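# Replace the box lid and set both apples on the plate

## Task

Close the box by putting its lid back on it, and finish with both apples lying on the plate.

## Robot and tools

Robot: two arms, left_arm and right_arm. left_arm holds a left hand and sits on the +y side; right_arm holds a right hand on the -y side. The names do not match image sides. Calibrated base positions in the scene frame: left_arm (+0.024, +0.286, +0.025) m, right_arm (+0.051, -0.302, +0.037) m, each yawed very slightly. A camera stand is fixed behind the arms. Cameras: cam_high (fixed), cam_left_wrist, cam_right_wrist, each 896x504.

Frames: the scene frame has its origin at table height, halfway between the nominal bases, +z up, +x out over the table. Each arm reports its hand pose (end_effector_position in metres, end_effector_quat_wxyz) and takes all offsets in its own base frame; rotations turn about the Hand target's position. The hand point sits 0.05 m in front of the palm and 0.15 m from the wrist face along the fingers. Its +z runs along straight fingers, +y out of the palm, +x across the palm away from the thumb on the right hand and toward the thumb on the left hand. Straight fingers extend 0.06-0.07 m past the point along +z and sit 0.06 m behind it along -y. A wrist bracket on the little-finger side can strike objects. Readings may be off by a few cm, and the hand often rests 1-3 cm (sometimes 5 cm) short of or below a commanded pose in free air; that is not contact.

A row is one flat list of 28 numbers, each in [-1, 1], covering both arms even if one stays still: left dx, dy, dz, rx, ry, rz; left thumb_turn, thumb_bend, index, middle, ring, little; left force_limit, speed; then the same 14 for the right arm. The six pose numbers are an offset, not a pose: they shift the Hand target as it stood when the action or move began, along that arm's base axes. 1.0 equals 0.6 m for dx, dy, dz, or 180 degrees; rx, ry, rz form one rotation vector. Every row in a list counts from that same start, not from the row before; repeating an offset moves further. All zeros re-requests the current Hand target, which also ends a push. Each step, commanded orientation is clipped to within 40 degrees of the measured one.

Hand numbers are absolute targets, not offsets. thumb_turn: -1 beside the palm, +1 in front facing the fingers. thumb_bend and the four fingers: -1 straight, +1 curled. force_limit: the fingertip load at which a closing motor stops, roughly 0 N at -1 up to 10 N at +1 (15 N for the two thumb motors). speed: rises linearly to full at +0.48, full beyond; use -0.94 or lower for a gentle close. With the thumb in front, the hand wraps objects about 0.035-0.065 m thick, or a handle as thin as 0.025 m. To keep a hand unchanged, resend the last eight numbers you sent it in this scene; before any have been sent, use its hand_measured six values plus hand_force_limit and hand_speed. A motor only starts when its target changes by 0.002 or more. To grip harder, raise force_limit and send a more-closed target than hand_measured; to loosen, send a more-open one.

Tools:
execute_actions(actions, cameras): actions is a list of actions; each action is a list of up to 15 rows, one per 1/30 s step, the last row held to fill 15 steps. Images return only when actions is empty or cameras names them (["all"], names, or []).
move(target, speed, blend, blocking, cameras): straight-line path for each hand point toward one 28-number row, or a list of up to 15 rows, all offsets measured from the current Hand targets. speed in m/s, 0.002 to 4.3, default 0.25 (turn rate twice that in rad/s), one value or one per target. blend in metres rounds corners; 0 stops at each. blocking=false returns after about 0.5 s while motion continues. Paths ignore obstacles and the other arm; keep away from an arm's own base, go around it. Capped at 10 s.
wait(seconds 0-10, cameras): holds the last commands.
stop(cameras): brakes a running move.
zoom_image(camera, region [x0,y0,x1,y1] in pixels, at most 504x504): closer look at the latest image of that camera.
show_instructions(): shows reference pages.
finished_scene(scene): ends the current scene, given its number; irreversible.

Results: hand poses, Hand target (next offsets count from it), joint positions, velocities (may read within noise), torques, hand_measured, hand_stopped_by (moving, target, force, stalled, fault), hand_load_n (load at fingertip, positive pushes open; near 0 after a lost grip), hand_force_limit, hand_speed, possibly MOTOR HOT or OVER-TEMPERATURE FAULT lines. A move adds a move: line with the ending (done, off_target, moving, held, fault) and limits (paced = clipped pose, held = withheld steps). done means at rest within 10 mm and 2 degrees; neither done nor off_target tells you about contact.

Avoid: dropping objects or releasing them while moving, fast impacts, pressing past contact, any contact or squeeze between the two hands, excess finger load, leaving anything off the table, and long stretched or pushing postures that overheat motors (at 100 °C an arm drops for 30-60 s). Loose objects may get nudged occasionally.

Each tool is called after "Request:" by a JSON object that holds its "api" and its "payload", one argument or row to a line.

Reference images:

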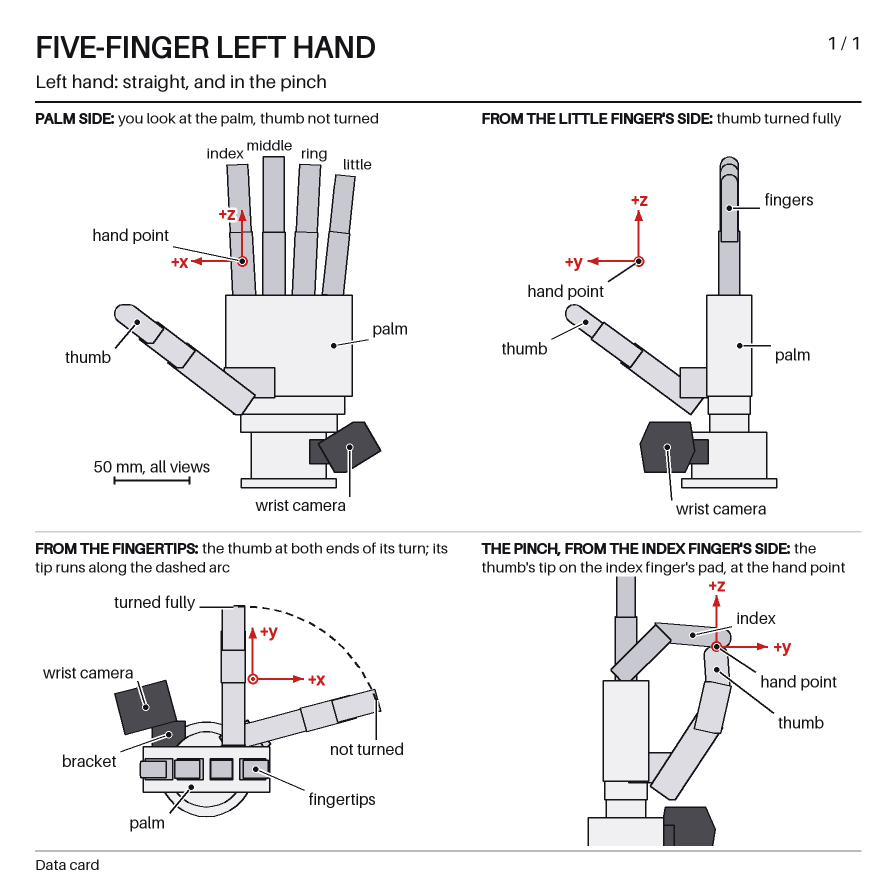

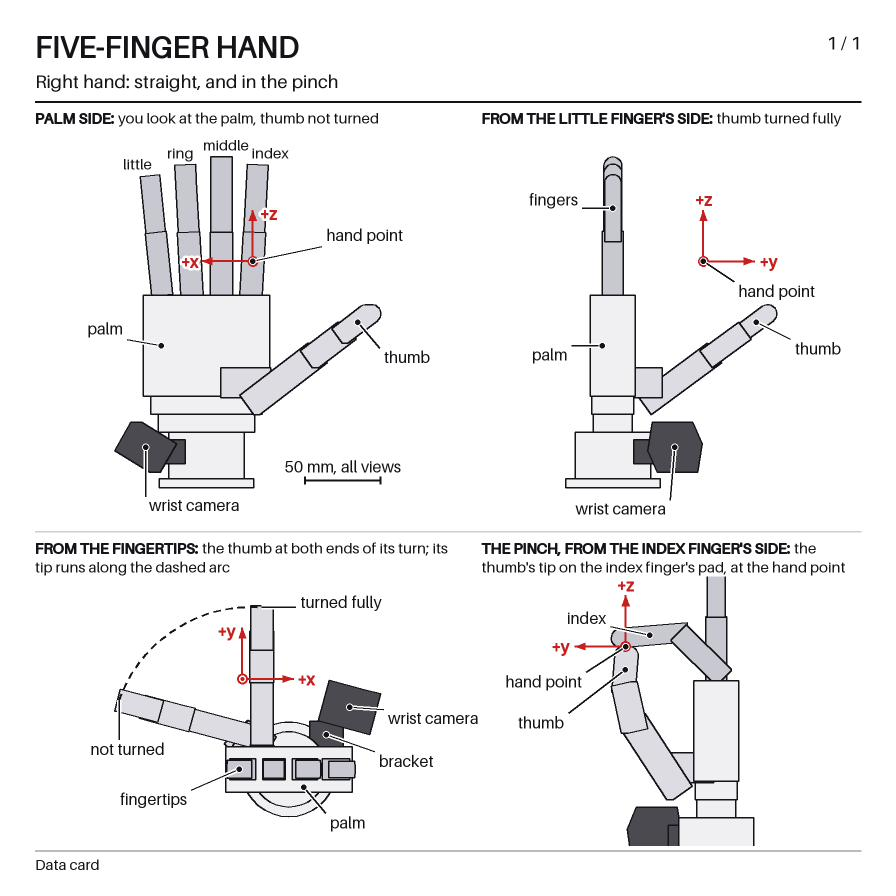

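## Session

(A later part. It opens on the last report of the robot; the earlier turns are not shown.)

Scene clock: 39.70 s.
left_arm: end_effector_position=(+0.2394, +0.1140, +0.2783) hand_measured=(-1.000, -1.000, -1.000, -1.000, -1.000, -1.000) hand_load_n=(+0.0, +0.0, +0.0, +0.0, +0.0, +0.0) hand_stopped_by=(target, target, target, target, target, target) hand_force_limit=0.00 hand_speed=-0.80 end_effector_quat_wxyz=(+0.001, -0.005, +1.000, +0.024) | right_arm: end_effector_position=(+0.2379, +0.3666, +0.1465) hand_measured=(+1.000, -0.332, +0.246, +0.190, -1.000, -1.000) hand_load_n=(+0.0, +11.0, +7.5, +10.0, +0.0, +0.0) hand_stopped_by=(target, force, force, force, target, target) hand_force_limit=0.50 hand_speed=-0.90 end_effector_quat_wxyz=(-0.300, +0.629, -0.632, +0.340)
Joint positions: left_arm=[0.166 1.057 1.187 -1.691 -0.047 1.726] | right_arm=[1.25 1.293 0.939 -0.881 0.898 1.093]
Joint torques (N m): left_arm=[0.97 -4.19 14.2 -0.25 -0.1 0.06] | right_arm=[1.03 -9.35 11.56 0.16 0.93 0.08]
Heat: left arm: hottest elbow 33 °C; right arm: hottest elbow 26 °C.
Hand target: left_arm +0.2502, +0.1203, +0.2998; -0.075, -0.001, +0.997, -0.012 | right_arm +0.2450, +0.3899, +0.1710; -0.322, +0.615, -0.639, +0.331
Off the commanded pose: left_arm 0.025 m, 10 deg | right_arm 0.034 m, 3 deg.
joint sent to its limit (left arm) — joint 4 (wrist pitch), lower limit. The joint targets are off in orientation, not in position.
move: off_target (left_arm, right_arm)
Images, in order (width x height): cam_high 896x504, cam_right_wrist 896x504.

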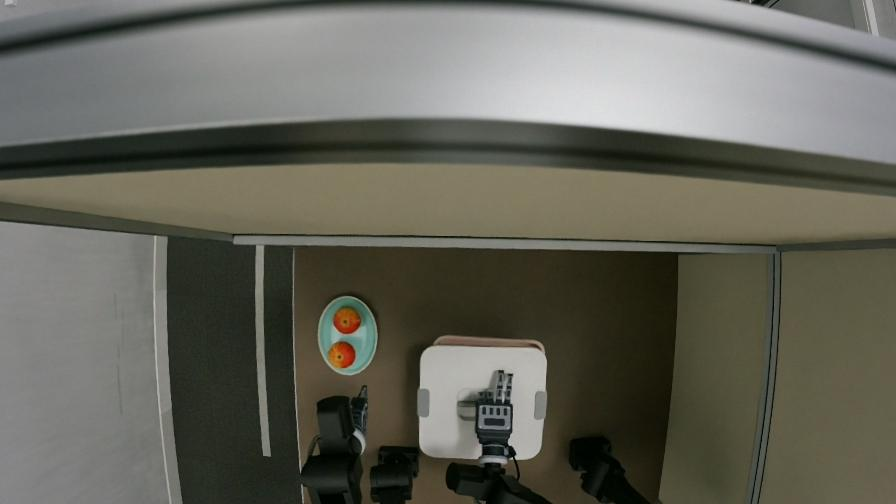

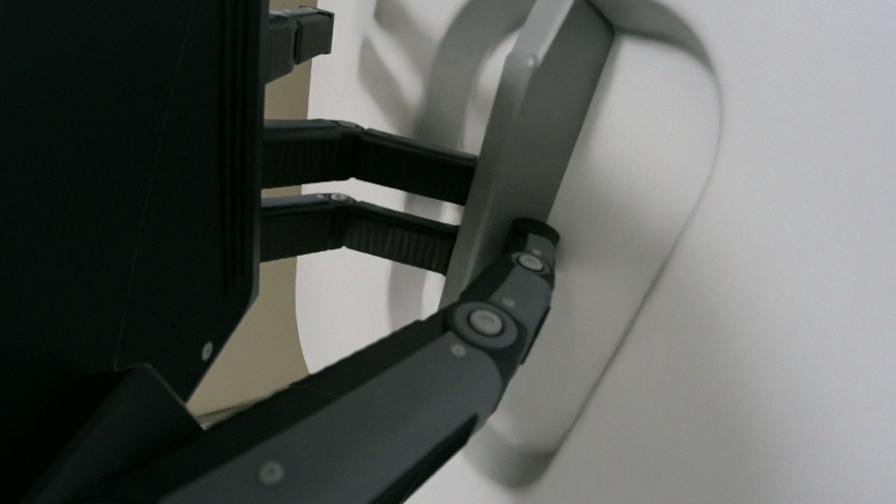

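Request:
{"api": "execute_actions", "payload": {
  "actions": [],
  "cameras": ["cam_left_wrist"]
}}

Scene clock: 40.87 s.
left_arm: end_effector_position=(+0.2394, +0.1140, +0.2783) hand_measured=(-1.000, -1.000, -1.000, -1.000, -1.000, -1.000) hand_load_n=(+0.0, +0.0, +0.0, +0.0, +0.0, +0.0) hand_stopped_by=(target, target, target, target, target, target) hand_force_limit=0.00 hand_speed=-0.80 end_effector_quat_wxyz=(+0.001, -0.005, +1.000, +0.024) | right_arm: end_effector_position=(+0.2379, +0.3667, +0.1464) hand_measured=(+1.000, -0.332, +0.246, +0.190, -1.000, -1.000) hand_load_n=(+0.0, +11.0, +7.5, +10.0, +0.0, +0.0) hand_stopped_by=(target, force, force, force, target, target) hand_force_limit=0.50 hand_speed=-0.90 end_effector_quat_wxyz=(-0.300, +0.628, -0.632, +0.340)
Joint positions: left_arm=[0.166 1.057 1.187 -1.691 -0.047 1.726] | right_arm=[1.25 1.294 0.939 -0.881 0.898 1.093]
Joint velocities: within noise
Joint torques (N m): left_arm=[1.03 -4.25 14.19 -0.27 -0.1 0.06] | right_arm=[1.03 -9.29 11.54 0.14 0.92 0.1]
Motor temperatures (°C): left_arm=[22 21 33 22 20 23] | right_arm=[24 22 26 22 20 22]
Heat: left arm: hottest elbow 33 °C; right arm: hottest elbow 26 °C.
Hand target: left_arm +0.2502, +0.1203, +0.2998; -0.075, -0.001, +0.997, -0.012 | right_arm +0.2450, +0.3899, +0.1709; -0.322, +0.615, -0.639, +0.331
Off the commanded pose: left_arm 0.025 m, 10 deg | right_arm 0.034 m, 3 deg.
Images, in order (width x height): cam_left_wrist 896x504.

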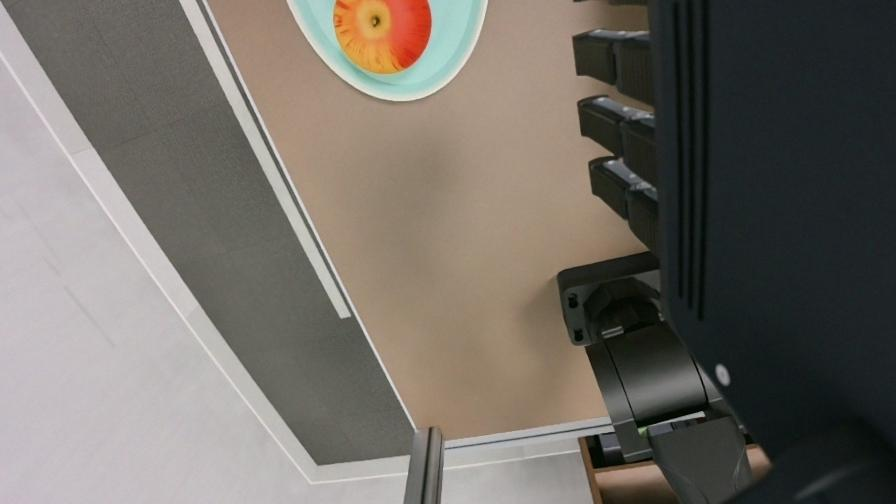

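Request:
{"api": "move", "payload": {
  "target": [0.055,0.028,-0.083,-0.0874,0.0987,0.491,-1,-1,-1,-1,-1,-1,0,-0.8,0.0,-0.047,-0.08,0,0,-0.011,1,0.35,0.55,0.55,-1,-1,0.5,-0.9],
  "speed": 0.25,
  "cameras": ["all"]
}}

Scene clock: 46.83 s.
left_arm: end_effector_position=(+0.2745, +0.1260, +0.2380) hand_measured=(-1.000, -1.000, -1.000, -1.000, -1.000, -1.000) hand_load_n=(+0.0, +0.0, +0.0, +0.0, +0.0, +0.0) hand_stopped_by=(target, target, target, target, target, target) hand_force_limit=0.00 hand_speed=-0.80 end_effector_quat_wxyz=(+0.134, +0.690, -0.687, +0.184) | right_arm: end_effector_position=(+0.2396, +0.3620, +0.1257) hand_measured=(+1.000, -0.332, +0.246, +0.190, -1.000, -1.000) hand_load_n=(+0.0, +11.0, +7.5, +10.0, +0.0, +0.0) hand_stopped_by=(target, force, force, force, target, target) hand_force_limit=0.50 hand_speed=-0.90 end_effector_quat_wxyz=(-0.313, +0.614, -0.643, +0.335)
Joint positions: left_arm=[0.643 1.435 1.329 -1.691 0.404 0.685] | right_arm=[1.245 1.294 0.872 -0.793 0.904 1.118]
Joint torques (N m): left_arm=[1.03 -9.47 12.74 -0.76 0.41 -0.16] | right_arm=[0.03 -9.17 6.53 1.1 0.94 0.08]
Heat: left arm: hottest elbow 33 °C; right arm: hottest elbow 27 °C.
Hand target: left_arm +0.2831, +0.1371, +0.2500; +0.183, +0.683, -0.683, +0.183 | right_arm +0.2450, +0.3616, +0.1229; -0.316, +0.604, -0.650, +0.337
Off the commanded pose: left_arm 0.019 m, 6 deg | right_arm 0.006 m, 1 deg.
joint sent to its limit (left arm) — joint 4 (wrist pitch), lower limit. The joint targets are off in orientation, not in position.
move: off_target (left_arm)

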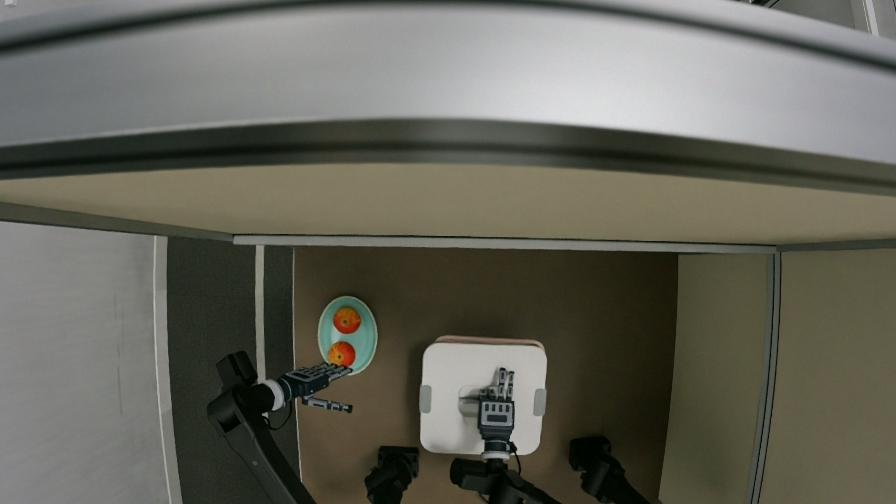

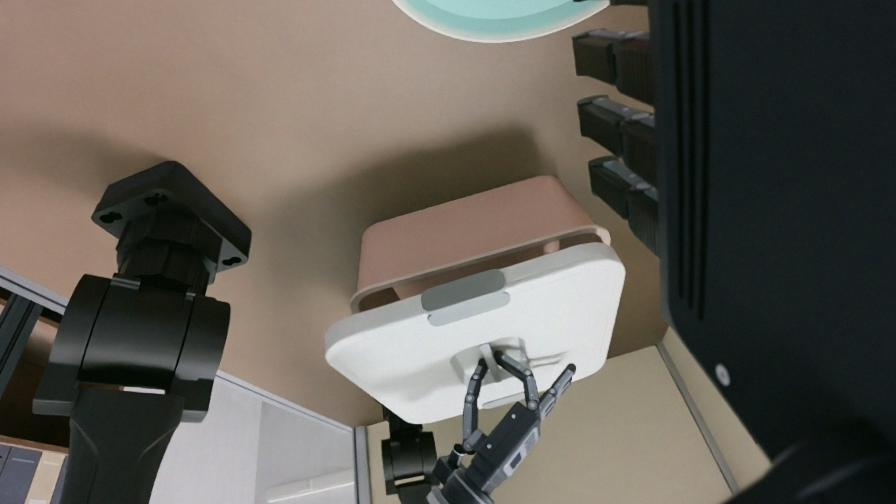

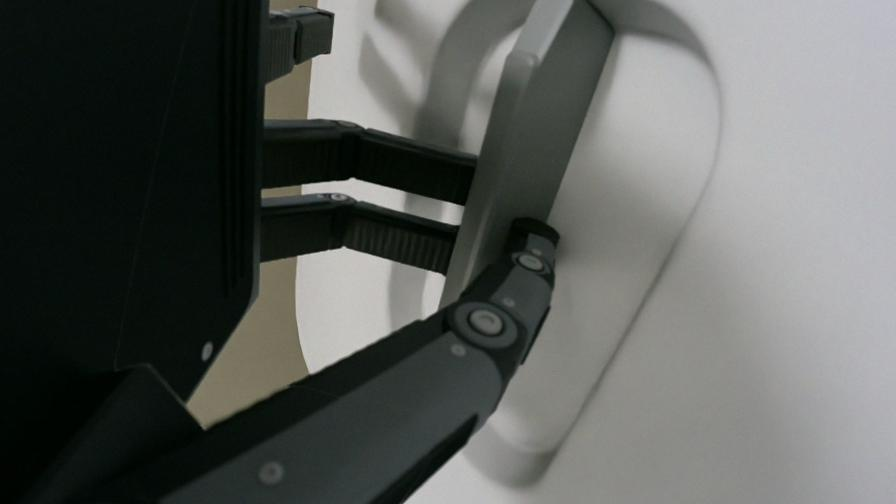

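Request:
{"api": "zoom_image", "payload": {
  "camera": "cam_high",
  "region": [400, 310, 568, 478]
}}

Request:
{"api": "zoom_image", "payload": {
  "camera": "cam_left_wrist",
  "region": [300, 150, 650, 430]
}}

Scaled by 3.000.

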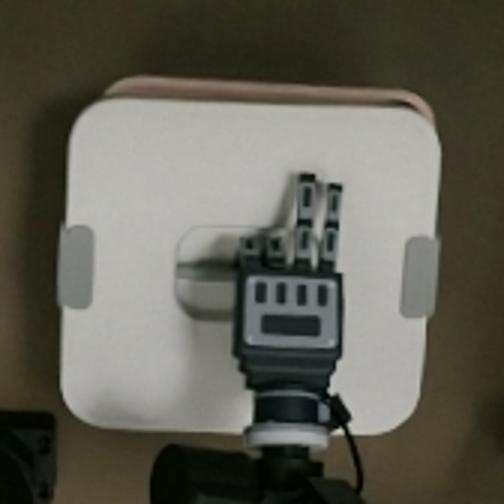

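Scaled by 1.440.

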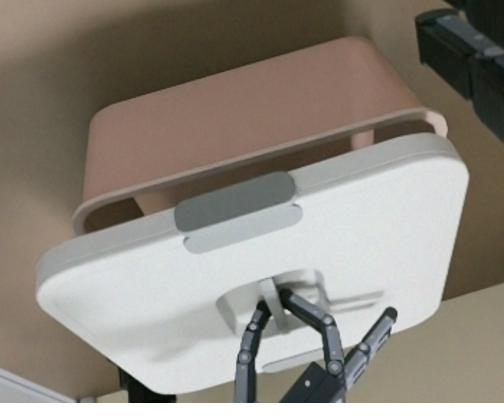

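Request:
{"api": "move", "payload": {
  "target": [0,0,0,0,0,0,-1,-1,-1,-1,-1,-1,0,-0.8,0.014,-0.032,-0.045,0,-0.009,-0.003,1,0.35,0.55,0.55,-1,-1,0.5,-0.9],
  "speed": 0.08,
  "cameras": ["cam_high","cam_left_wrist"]
}}

Request:
{"api": "zoom_image", "payload": {
  "camera": "cam_high",
  "region": [400, 310, 568, 478]
}}

Request:
{"api": "zoom_image", "payload": {
  "camera": "cam_left_wrist",
  "region": [300, 150, 650, 430]
}}

Scene clock: 49.40 s.
left_arm: end_effector_position=(+0.2745, +0.1259, +0.2381) hand_measured=(-1.000, -1.000, -1.000, -1.000, -1.000, -1.000) hand_load_n=(-0.5, +0.0, +0.0, +0.0, +0.0, +0.0) hand_stopped_by=(target, target, target, target, target, target) hand_force_limit=0.00 hand_speed=-0.80 end_effector_quat_wxyz=(+0.134, +0.690, -0.687, +0.184) | right_arm: end_effector_position=(+0.2490, +0.3441, +0.0969) hand_measured=(+1.000, -0.332, +0.246, +0.190, -1.000, -1.000) hand_load_n=(+0.0, +10.5, +7.5, +10.0, +0.0, +0.0) hand_stopped_by=(target, force, force, force, target, target) hand_force_limit=0.50 hand_speed=-0.90 end_effector_quat_wxyz=(-0.322, +0.600, -0.647, +0.343)
Joint positions: left_arm=[0.643 1.435 1.329 -1.691 0.404 0.685] | right_arm=[1.217 1.294 0.773 -0.656 0.922 1.095]
Joint torques (N m): left_arm=[1.03 -9.41 12.74 -0.75 0.41 -0.2] | right_arm=[-0.03 -9.17 6.22 1.2 0.91 -0.09]
Heat: left arm: hottest elbow 33 °C; right arm: hottest elbow 27 °C.
Hand target: left_arm +0.2831, +0.1371, +0.2499; +0.183, +0.683, -0.683, +0.183 | right_arm +0.2534, +0.3424, +0.0958; -0.324, +0.596, -0.648, +0.346
Off the commanded pose: left_arm 0.018 m, 6 deg | right_arm 0.005 m, 1 deg.
joint sent to its limit (left arm) — joint 4 (wrist pitch), lower limit. The joint targets are off in orientation, not in position.
move: off_target (left_arm)
Images, in order (width x height): cam_high 896x504, cam_left_wrist 896x504.

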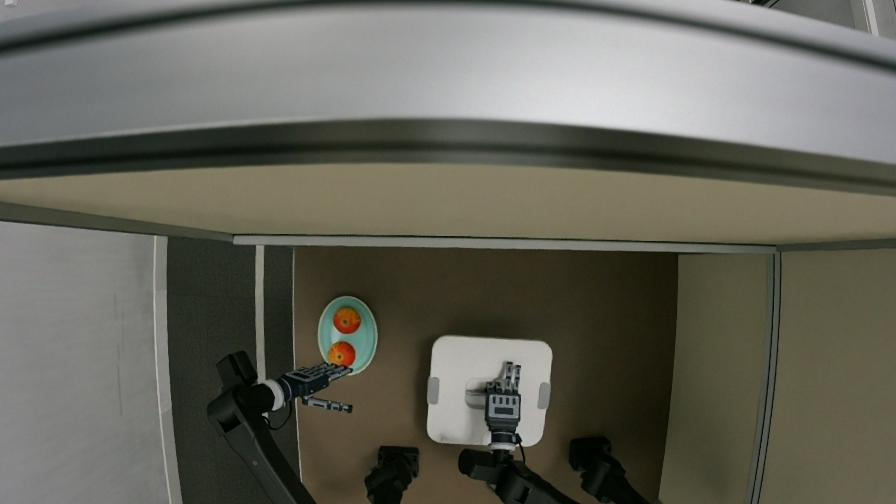

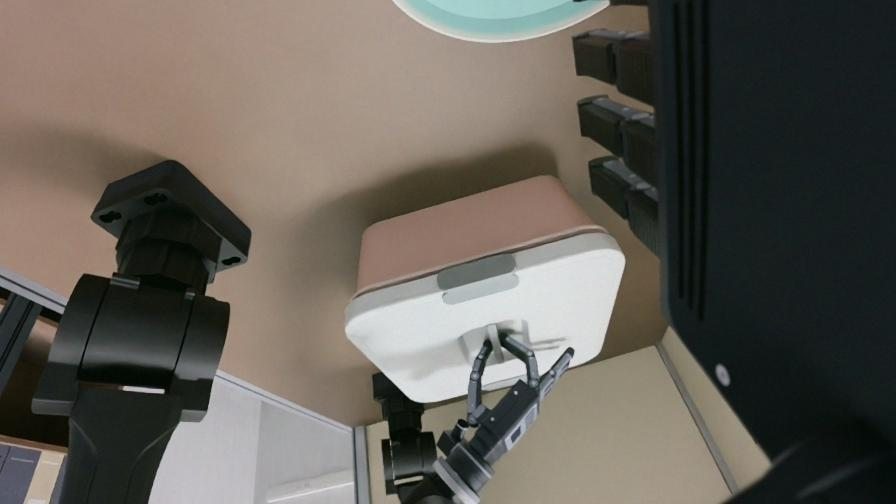

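Scaled by 3.000.

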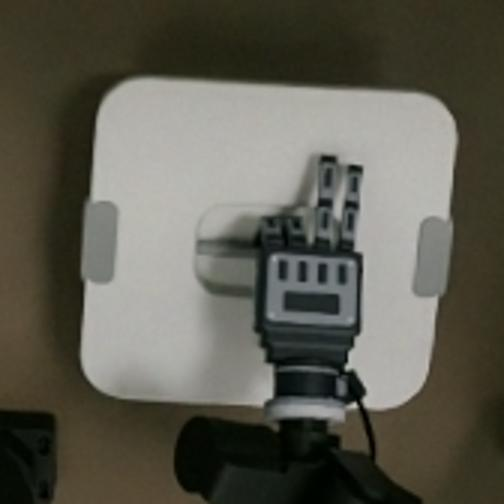

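Scaled by 1.440.

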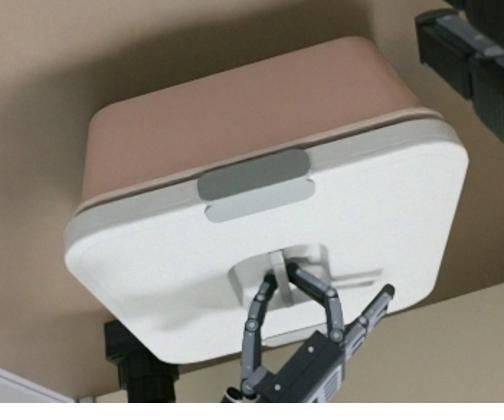

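Request:
{"api": "move", "payload": {
  "target": [0,0,0,0,0,0,-1,-1,-1,-1,-1,-1,0,-0.8,0,0.0085,-0.03,0,0,0.0065,1,0.35,0.55,0.55,-1,-1,0.5,-0.9],
  "speed": 0.05,
  "cameras": ["cam_high","cam_left_wrist"]
}}

Request:
{"api": "zoom_image", "payload": {
  "camera": "cam_high",
  "region": [400, 310, 568, 478]
}}

Request:
{"api": "zoom_image", "payload": {
  "camera": "cam_left_wrist",
  "region": [300, 150, 650, 430]
}}

Scene clock: 51.33 s.
left_arm: end_effector_position=(+0.2745, +0.1259, +0.2381) hand_measured=(-1.000, -1.000, -1.000, -1.000, -1.000, -1.000) hand_load_n=(-0.5, +0.0, +0.0, +0.0, +0.0, +0.0) hand_stopped_by=(target, target, target, target, target, target) hand_force_limit=0.00 hand_speed=-0.80 end_effector_quat_wxyz=(+0.134, +0.690, -0.687, +0.184) | right_arm: end_effector_position=(+0.2501, +0.3487, +0.0818) hand_measured=(+1.000, -0.332, +0.246, +0.190, -1.000, -1.000) hand_load_n=(+0.5, +10.5, +7.5, +10.0, +0.0, +0.0) hand_stopped_by=(target, force, force, force, target, target) hand_force_limit=0.50 hand_speed=-0.90 end_effector_quat_wxyz=(-0.328, +0.604, -0.642, +0.340)
Joint positions: left_arm=[0.643 1.435 1.329 -1.691 0.404 0.685] | right_arm=[1.217 1.321 0.746 -0.571 0.919 1.067]
Joint torques (N m): left_arm=[0.97 -9.41 12.74 -0.73 0.41 -0.2] | right_arm=[-0.09 -8.88 6.08 1.31 0.77 -0.09]
Heat: left arm: hottest elbow 33 °C; right arm: hottest elbow 27 °C.
Hand target: left_arm +0.2831, +0.1371, +0.2499; +0.183, +0.683, -0.683, +0.183 | right_arm +0.2535, +0.3475, +0.0779; -0.328, +0.602, -0.642, +0.343
Off the commanded pose: left_arm 0.018 m, 6 deg | right_arm 0.005 m, 0 deg.
joint sent to its limit (left arm) — joint 4 (wrist pitch), lower limit. The joint targets are off in orientation, not in position.
move: off_target (left_arm)
Images, in order (width x height): cam_high 896x504, cam_left_wrist 896x504.

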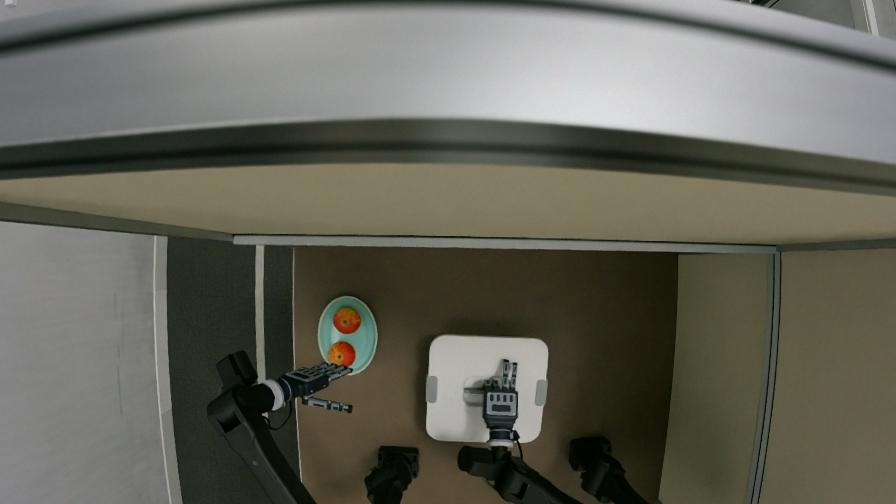

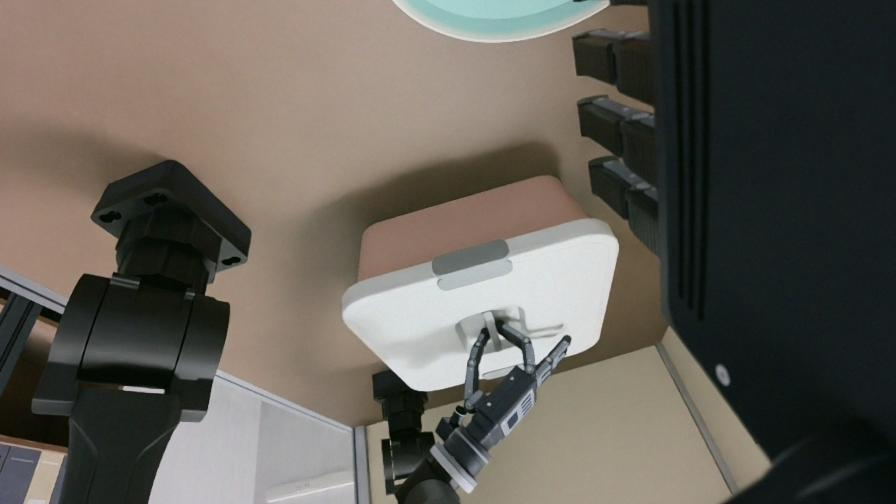

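Scaled by 3.000.

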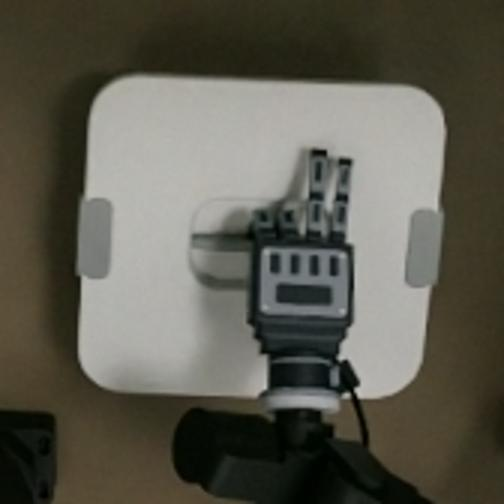

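Scaled by 1.440.

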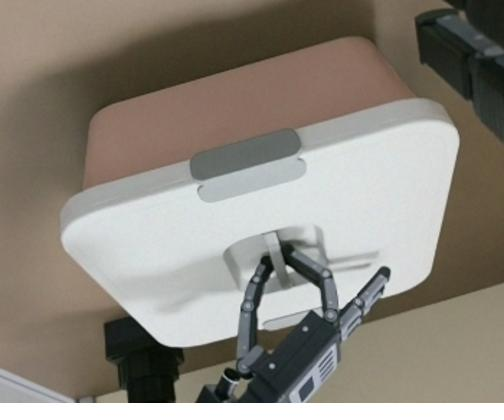

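Request:
{"api": "move", "payload": {
  "target": [0,0,0,0,0,0,-1,-1,-1,-1,-1,-1,0,-0.8,0,0,-0.03,0,0,-0.001,1,0.35,0.55,0.55,-1,-1,0.5,-0.9],
  "speed": 0.04,
  "cameras": ["cam_high","cam_left_wrist"]
}}

Request:
{"api": "zoom_image", "payload": {
  "camera": "cam_left_wrist",
  "region": [300, 150, 650, 430]
}}

Scene clock: 52.67 s.
left_arm: end_effector_position=(+0.2745, +0.1259, +0.2381) hand_measured=(-1.000, -1.000, -1.000, -1.000, -1.000, -1.000) hand_load_n=(+0.0, +0.0, +0.0, +0.0, +0.0, +0.0) hand_stopped_by=(target, target, target, target, target, target) hand_force_limit=0.00 hand_speed=-0.80 end_effector_quat_wxyz=(+0.134, +0.690, -0.687, +0.184) | right_arm: end_effector_position=(+0.2518, +0.3512, +0.0724) hand_measured=(+1.000, -0.332, +0.246, +0.190, -1.000, -1.000) hand_load_n=(-0.5, +9.5, +8.0, +9.5, +0.0, +0.0) hand_stopped_by=(target, force, force, force, target, target) hand_force_limit=0.50 hand_speed=-0.90 end_effector_quat_wxyz=(-0.334, +0.600, -0.643, +0.339)
Joint positions: left_arm=[0.643 1.435 1.329 -1.691 0.404 0.685] | right_arm=[1.217 1.341 0.729 -0.519 0.923 1.065]
Joint torques (N m): left_arm=[1.03 -9.41 12.74 -0.76 0.42 -0.2] | right_arm=[0.5 -7.71 5.42 1.28 0.66 -0.04]
Heat: left arm: hottest elbow 33 °C; right arm: hottest elbow 27 °C.
Hand target: left_arm +0.2831, +0.1371, +0.2499; +0.183, +0.683, -0.683, +0.183 | right_arm +0.2535, +0.3476, +0.0600; -0.327, +0.601, -0.643, +0.344
Off the commanded pose: left_arm 0.018 m, 6 deg | right_arm 0.013 m, 1 deg.
joint sent to its limit (left arm) — joint 4 (wrist pitch), lower limit. The joint targets are off in orientation, not in position.
move: off_target (left_arm, right_arm)
Images, in order (width x height): cam_high 896x504, cam_left_wrist 896x504.

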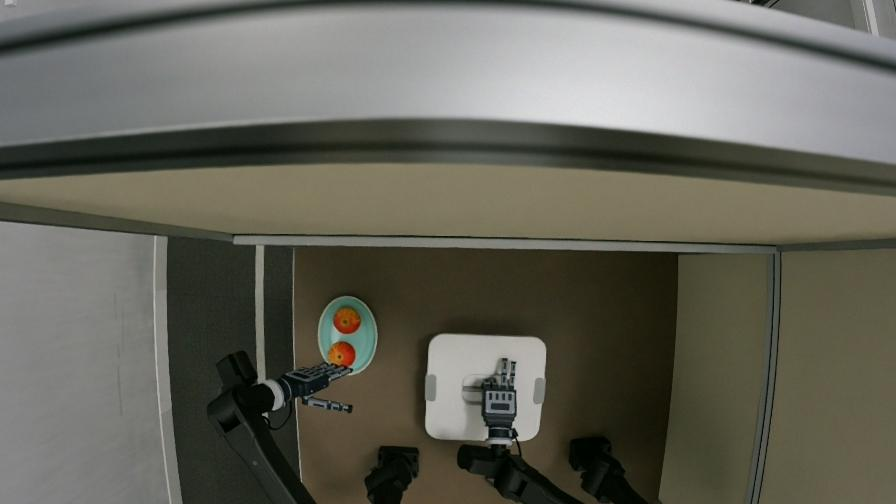

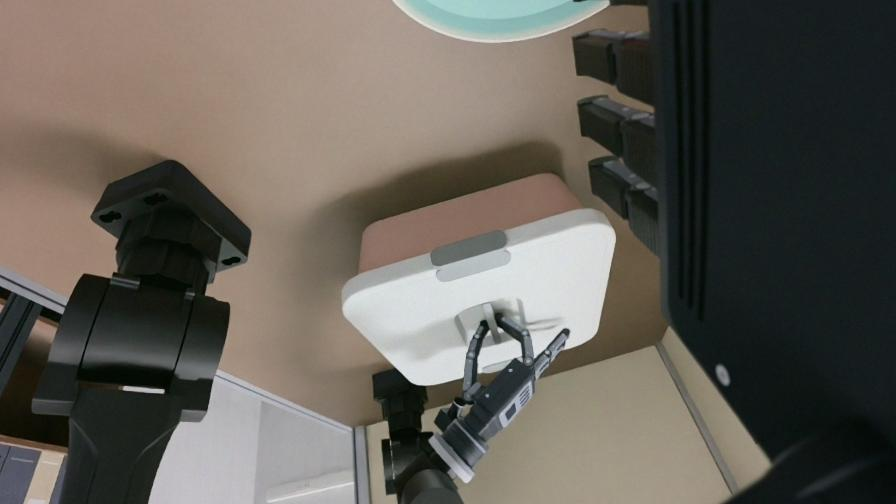

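Scaled by 1.440.

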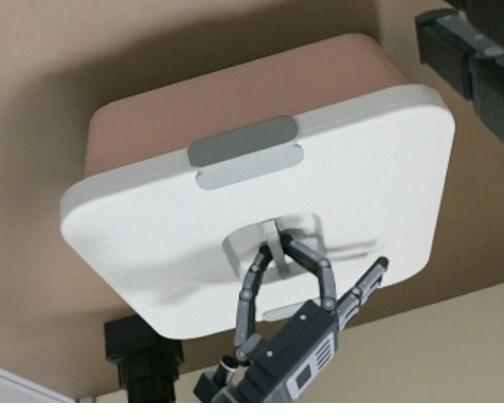

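Request:
{"api": "move", "payload": {
  "target": [0,0,0,0,0,0,-1,-1,-1,-1,-1,-1,0,-0.8,0.006,0.006,-0.035,0,0,0,1,0.35,0.55,0.55,-1,-1,0.5,-0.9],
  "speed": 0.04,
  "cameras": ["cam_high","cam_left_wrist"]
}}

Request:
{"api": "zoom_image", "payload": {
  "camera": "cam_left_wrist",
  "region": [300, 150, 650, 430]
}}

Request:
{"api": "zoom_image", "payload": {
  "camera": "cam_high",
  "region": [400, 310, 568, 478]
}}

Scene clock: 54.33 s.
left_arm: end_effector_position=(+0.2745, +0.1259, +0.2381) hand_measured=(-1.000, -1.000, -1.000, -1.000, -1.000, -1.000) hand_load_n=(+0.0, +0.0, +0.0, +0.0, +0.0, +0.0) hand_stopped_by=(target, target, target, target, target, target) hand_force_limit=0.00 hand_speed=-0.80 end_effector_quat_wxyz=(+0.134, +0.690, -0.687, +0.184) | right_arm: end_effector_position=(+0.2597, +0.3619, +0.0719) hand_measured=(+1.000, -0.332, +0.246, +0.190, -1.000, -1.000) hand_load_n=(+0.0, +9.0, +8.5, +8.5, +0.0, +0.0) hand_stopped_by=(target, force, force, force, target, target) hand_force_limit=0.50 hand_speed=-0.90 end_effector_quat_wxyz=(+0.354, -0.587, +0.645, -0.337)
Joint positions: left_arm=[0.643 1.435 1.329 -1.691 0.404 0.685] | right_arm=[1.214 1.363 0.726 -0.441 0.937 1.055]
Joint torques (N m): left_arm=[1.03 -9.41 12.74 -0.75 0.41 -0.2] | right_arm=[0.03 -5.6 4.49 1.22 0.03 0.02]
Heat: left arm: hottest elbow 33 °C; right arm: hottest elbow 26 °C.
Hand target: left_arm +0.2831, +0.1371, +0.2499; +0.183, +0.683, -0.683, +0.183 | right_arm +0.2571, +0.3511, +0.0390; +0.327, -0.601, +0.643, -0.344
Off the commanded pose: left_arm 0.018 m, 6 deg | right_arm 0.035 m, 4 deg.
joint sent to its limit (left arm) — joint 4 (wrist pitch), lower limit. The joint targets are off in orientation, not in position.
move: off_target (left_arm, right_arm)
Images, in order (width x height): cam_high 896x504, cam_left_wrist 896x504.

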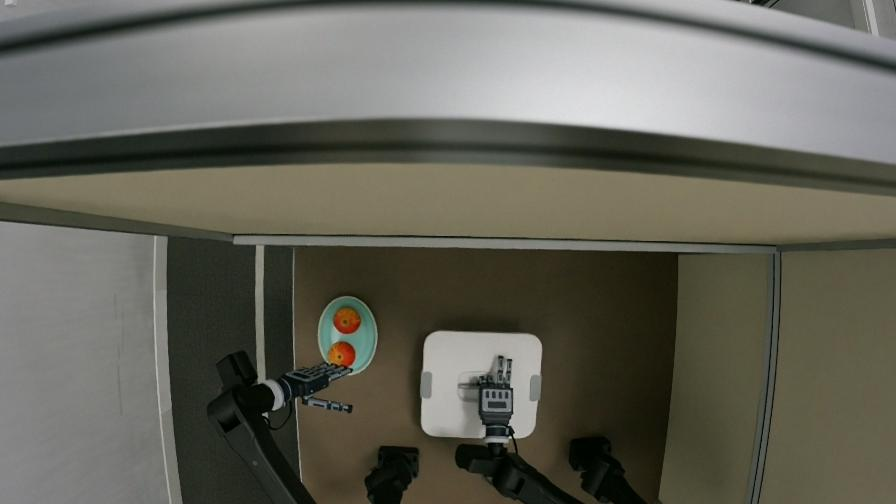

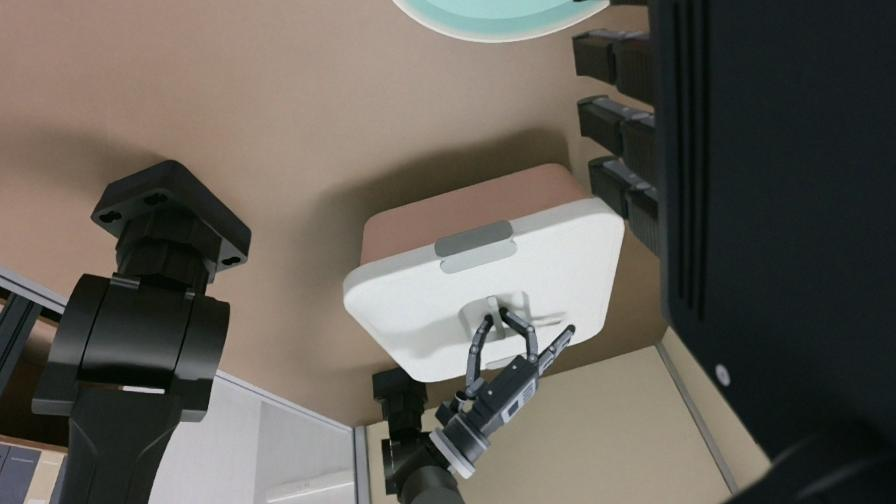

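Scaled by 1.440.

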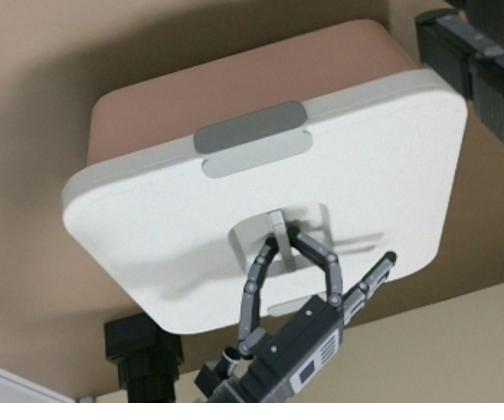

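Scaled by 3.000.

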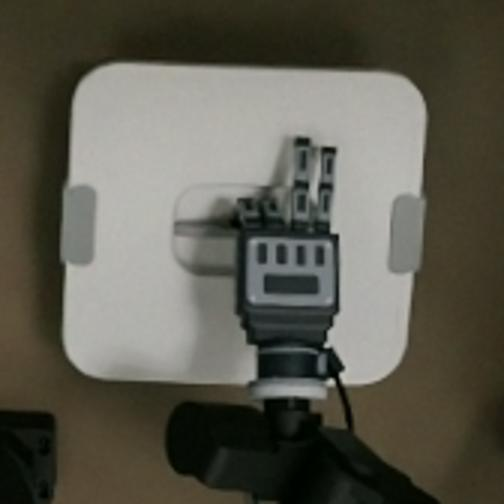

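Request:
{"api": "move", "payload": {
  "target": [
    [0,0,0,0,0,0,-1,-1,-1,-1,-1,-1,0,-0.8,0.004,0.018,0.052,0,0,0,1,0.35,0.55,0.55,-1,-1,0.5,-0.9],
    [0,0,0,0,0,0,-1,-1,-1,-1,-1,-1,0,-0.8,0.004,0.018,0.052,0,0,0,1,-0.45,0.1,0.1,-1,-1,0.5,-0.6]
  ],
  "speed": 0.05,
  "cameras": ["cam_right_wrist","cam_left_wrist"]
}}

Request:
{"api": "zoom_image", "payload": {
  "camera": "cam_left_wrist",
  "region": [300, 150, 650, 430]
}}

Scene clock: 56.53 s.
left_arm: end_effector_position=(+0.2745, +0.1259, +0.2381) hand_measured=(-1.000, -1.000, -1.000, -1.000, -1.000, -1.000) hand_load_n=(+0.0, +0.0, +0.0, +0.0, -0.5, +0.0) hand_stopped_by=(target, target, target, target, target, target) hand_force_limit=0.00 hand_speed=-0.80 end_effector_quat_wxyz=(+0.134, +0.690, -0.687, +0.184) | right_arm: end_effector_position=(+0.2570, +0.3584, +0.0736) hand_measured=(+1.000, -0.450, +0.100, +0.100, -1.000, -1.000) hand_load_n=(+0.0, +0.0, +0.0, -1.0, +0.0, +0.0) hand_stopped_by=(target, target, target, target, target, target) hand_force_limit=0.50 hand_speed=-0.60 end_effector_quat_wxyz=(-0.337, +0.596, -0.644, +0.342)
Joint positions: left_arm=[0.643 1.435 1.329 -1.691 0.404 0.685] | right_arm=[1.215 1.363 0.748 -0.51 0.931 1.064]
Joint torques (N m): left_arm=[1.03 -9.41 12.72 -0.75 0.42 -0.2] | right_arm=[0.15 -8.18 7.91 -0.03 0.32 -0.05]
Heat: left arm: hottest elbow 33 °C; right arm: hottest elbow 27 °C.
Hand target: left_arm +0.2831, +0.1371, +0.2499; +0.183, +0.683, -0.683, +0.183 | right_arm +0.2594, +0.3619, +0.0701; -0.327, +0.601, -0.643, +0.344
Off the commanded pose: left_arm 0.018 m, 6 deg | right_arm 0.005 m, 1 deg.
joint sent to its limit (left arm) — joint 4 (wrist pitch), lower limit. The joint targets are off in orientation, not in position.
move: off_target (left_arm)
Images, in order (width x height): cam_left_wrist 896x504, cam_right_wrist 896x504.

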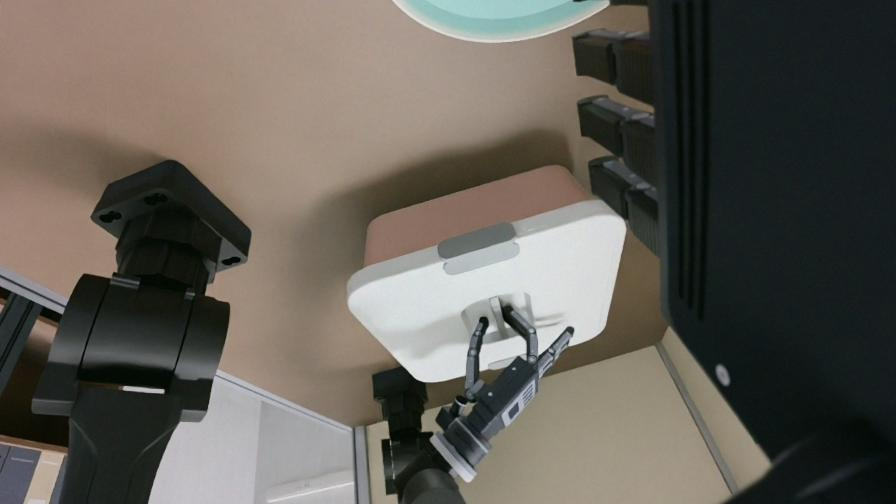

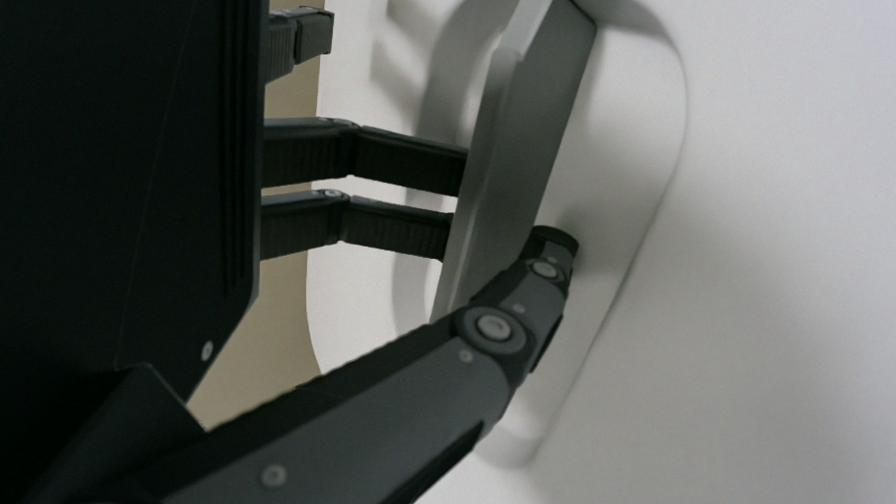

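Scaled by 1.440.

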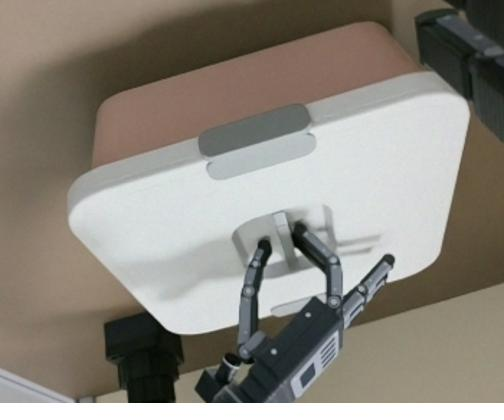

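Request:
{"api": "move", "payload": {
  "target": [
    [0,0,0,0,0,0,-1,-1,-1,-1,-1,-1,0,-0.8,0.015,0,0.06,0,0,0,1,-0.45,0.1,0.1,-1,-1,0.5,-0.6],
    [0,0,0,0,0,0,-1,-1,-1,-1,-1,-1,0,-0.8,0.015,0,0.2,0,0,0,1,-0.45,0.1,0.1,-1,-1,0.5,-0.6]
  ],
  "speed": [0.05,0.15],
  "blend": [0.01,0],
  "cameras": ["cam_high","cam_left_wrist"]
}}

Request:
{"api": "zoom_image", "payload": {
  "camera": "cam_left_wrist",
  "region": [300, 150, 650, 430]
}}

Request:
{"api": "zoom_image", "payload": {
  "camera": "cam_high",
  "region": [400, 310, 568, 478]
}}

Scene clock: 59.07 s.
left_arm: end_effector_position=(+0.2745, +0.1259, +0.2381) hand_measured=(-1.000, -1.000, -1.000, -1.000, -1.000, -1.000) hand_load_n=(+0.0, +0.0, +0.0, +0.0, +0.0, -0.5) hand_stopped_by=(target, target, target, target, target, target) hand_force_limit=0.00 hand_speed=-0.80 end_effector_quat_wxyz=(+0.134, +0.690, -0.687, +0.184) | right_arm: end_effector_position=(+0.2600, +0.3492, +0.1651) hand_measured=(+1.000, -0.450, +0.100, +0.100, -1.000, -1.000) hand_load_n=(+0.0, +0.0, +0.0, +0.0, +0.0, +0.0) hand_stopped_by=(target, target, target, target, target, target) hand_force_limit=0.50 hand_speed=-0.60 end_effector_quat_wxyz=(-0.310, +0.613, -0.636, +0.352)
Joint positions: left_arm=[0.643 1.435 1.329 -1.691 0.404 0.685] | right_arm=[1.194 1.243 0.928 -0.849 0.915 1.028]
Joint torques (N m): left_arm=[0.97 -9.47 12.74 -0.75 0.41 -0.2] | right_arm=[0.21 -10.34 10.88 0.2 0.56 -0.05]
Heat: left arm: hottest elbow 33 °C; right arm: hottest elbow 27 °C.
Hand target: left_arm +0.2831, +0.1371, +0.2499; +0.183, +0.683, -0.683, +0.183 | right_arm +0.2684, +0.3619, +0.1901; -0.327, +0.601, -0.643, +0.344
Off the commanded pose: left_arm 0.018 m, 6 deg | right_arm 0.029 m, 3 deg.
joint sent to its limit (left arm) — joint 4 (wrist pitch), lower limit. The joint targets are off in orientation, not in position.
move: off_target (left_arm, right_arm)
Images, in order (width x height): cam_high 896x504, cam_left_wrist 896x504.

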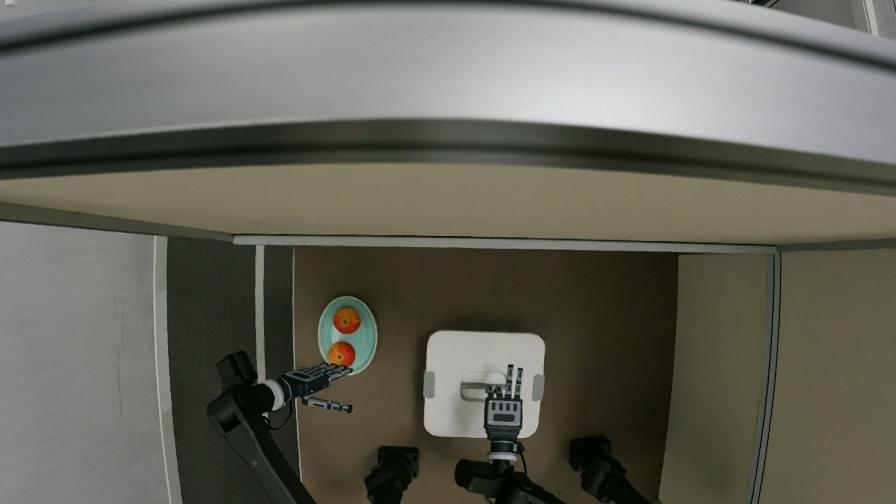

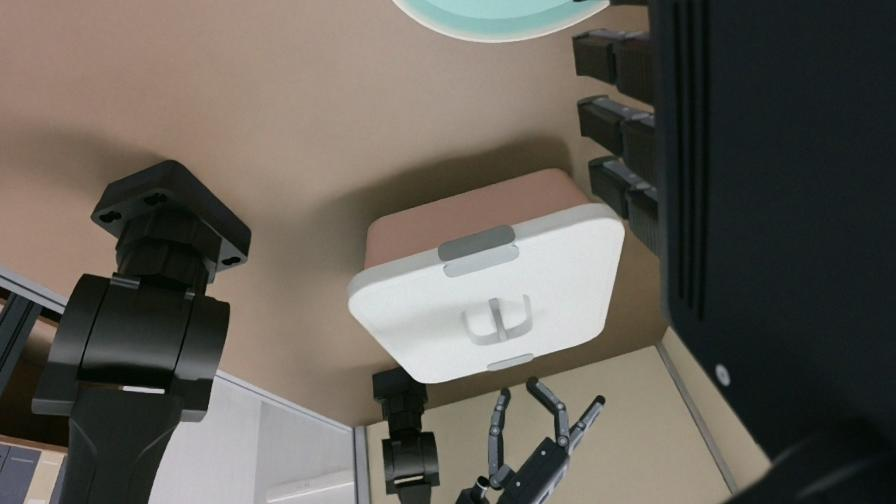

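Scaled by 1.440.

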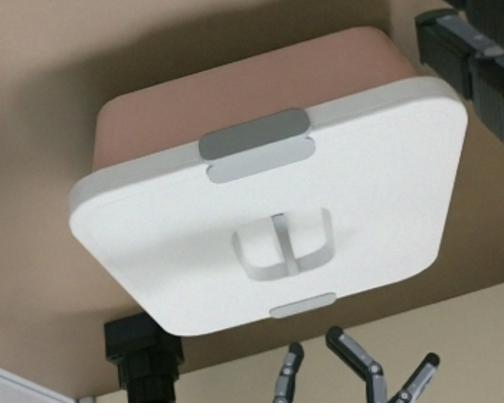

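Scaled by 3.000.

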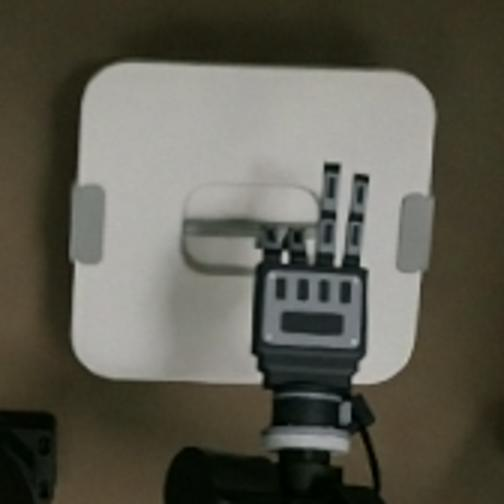

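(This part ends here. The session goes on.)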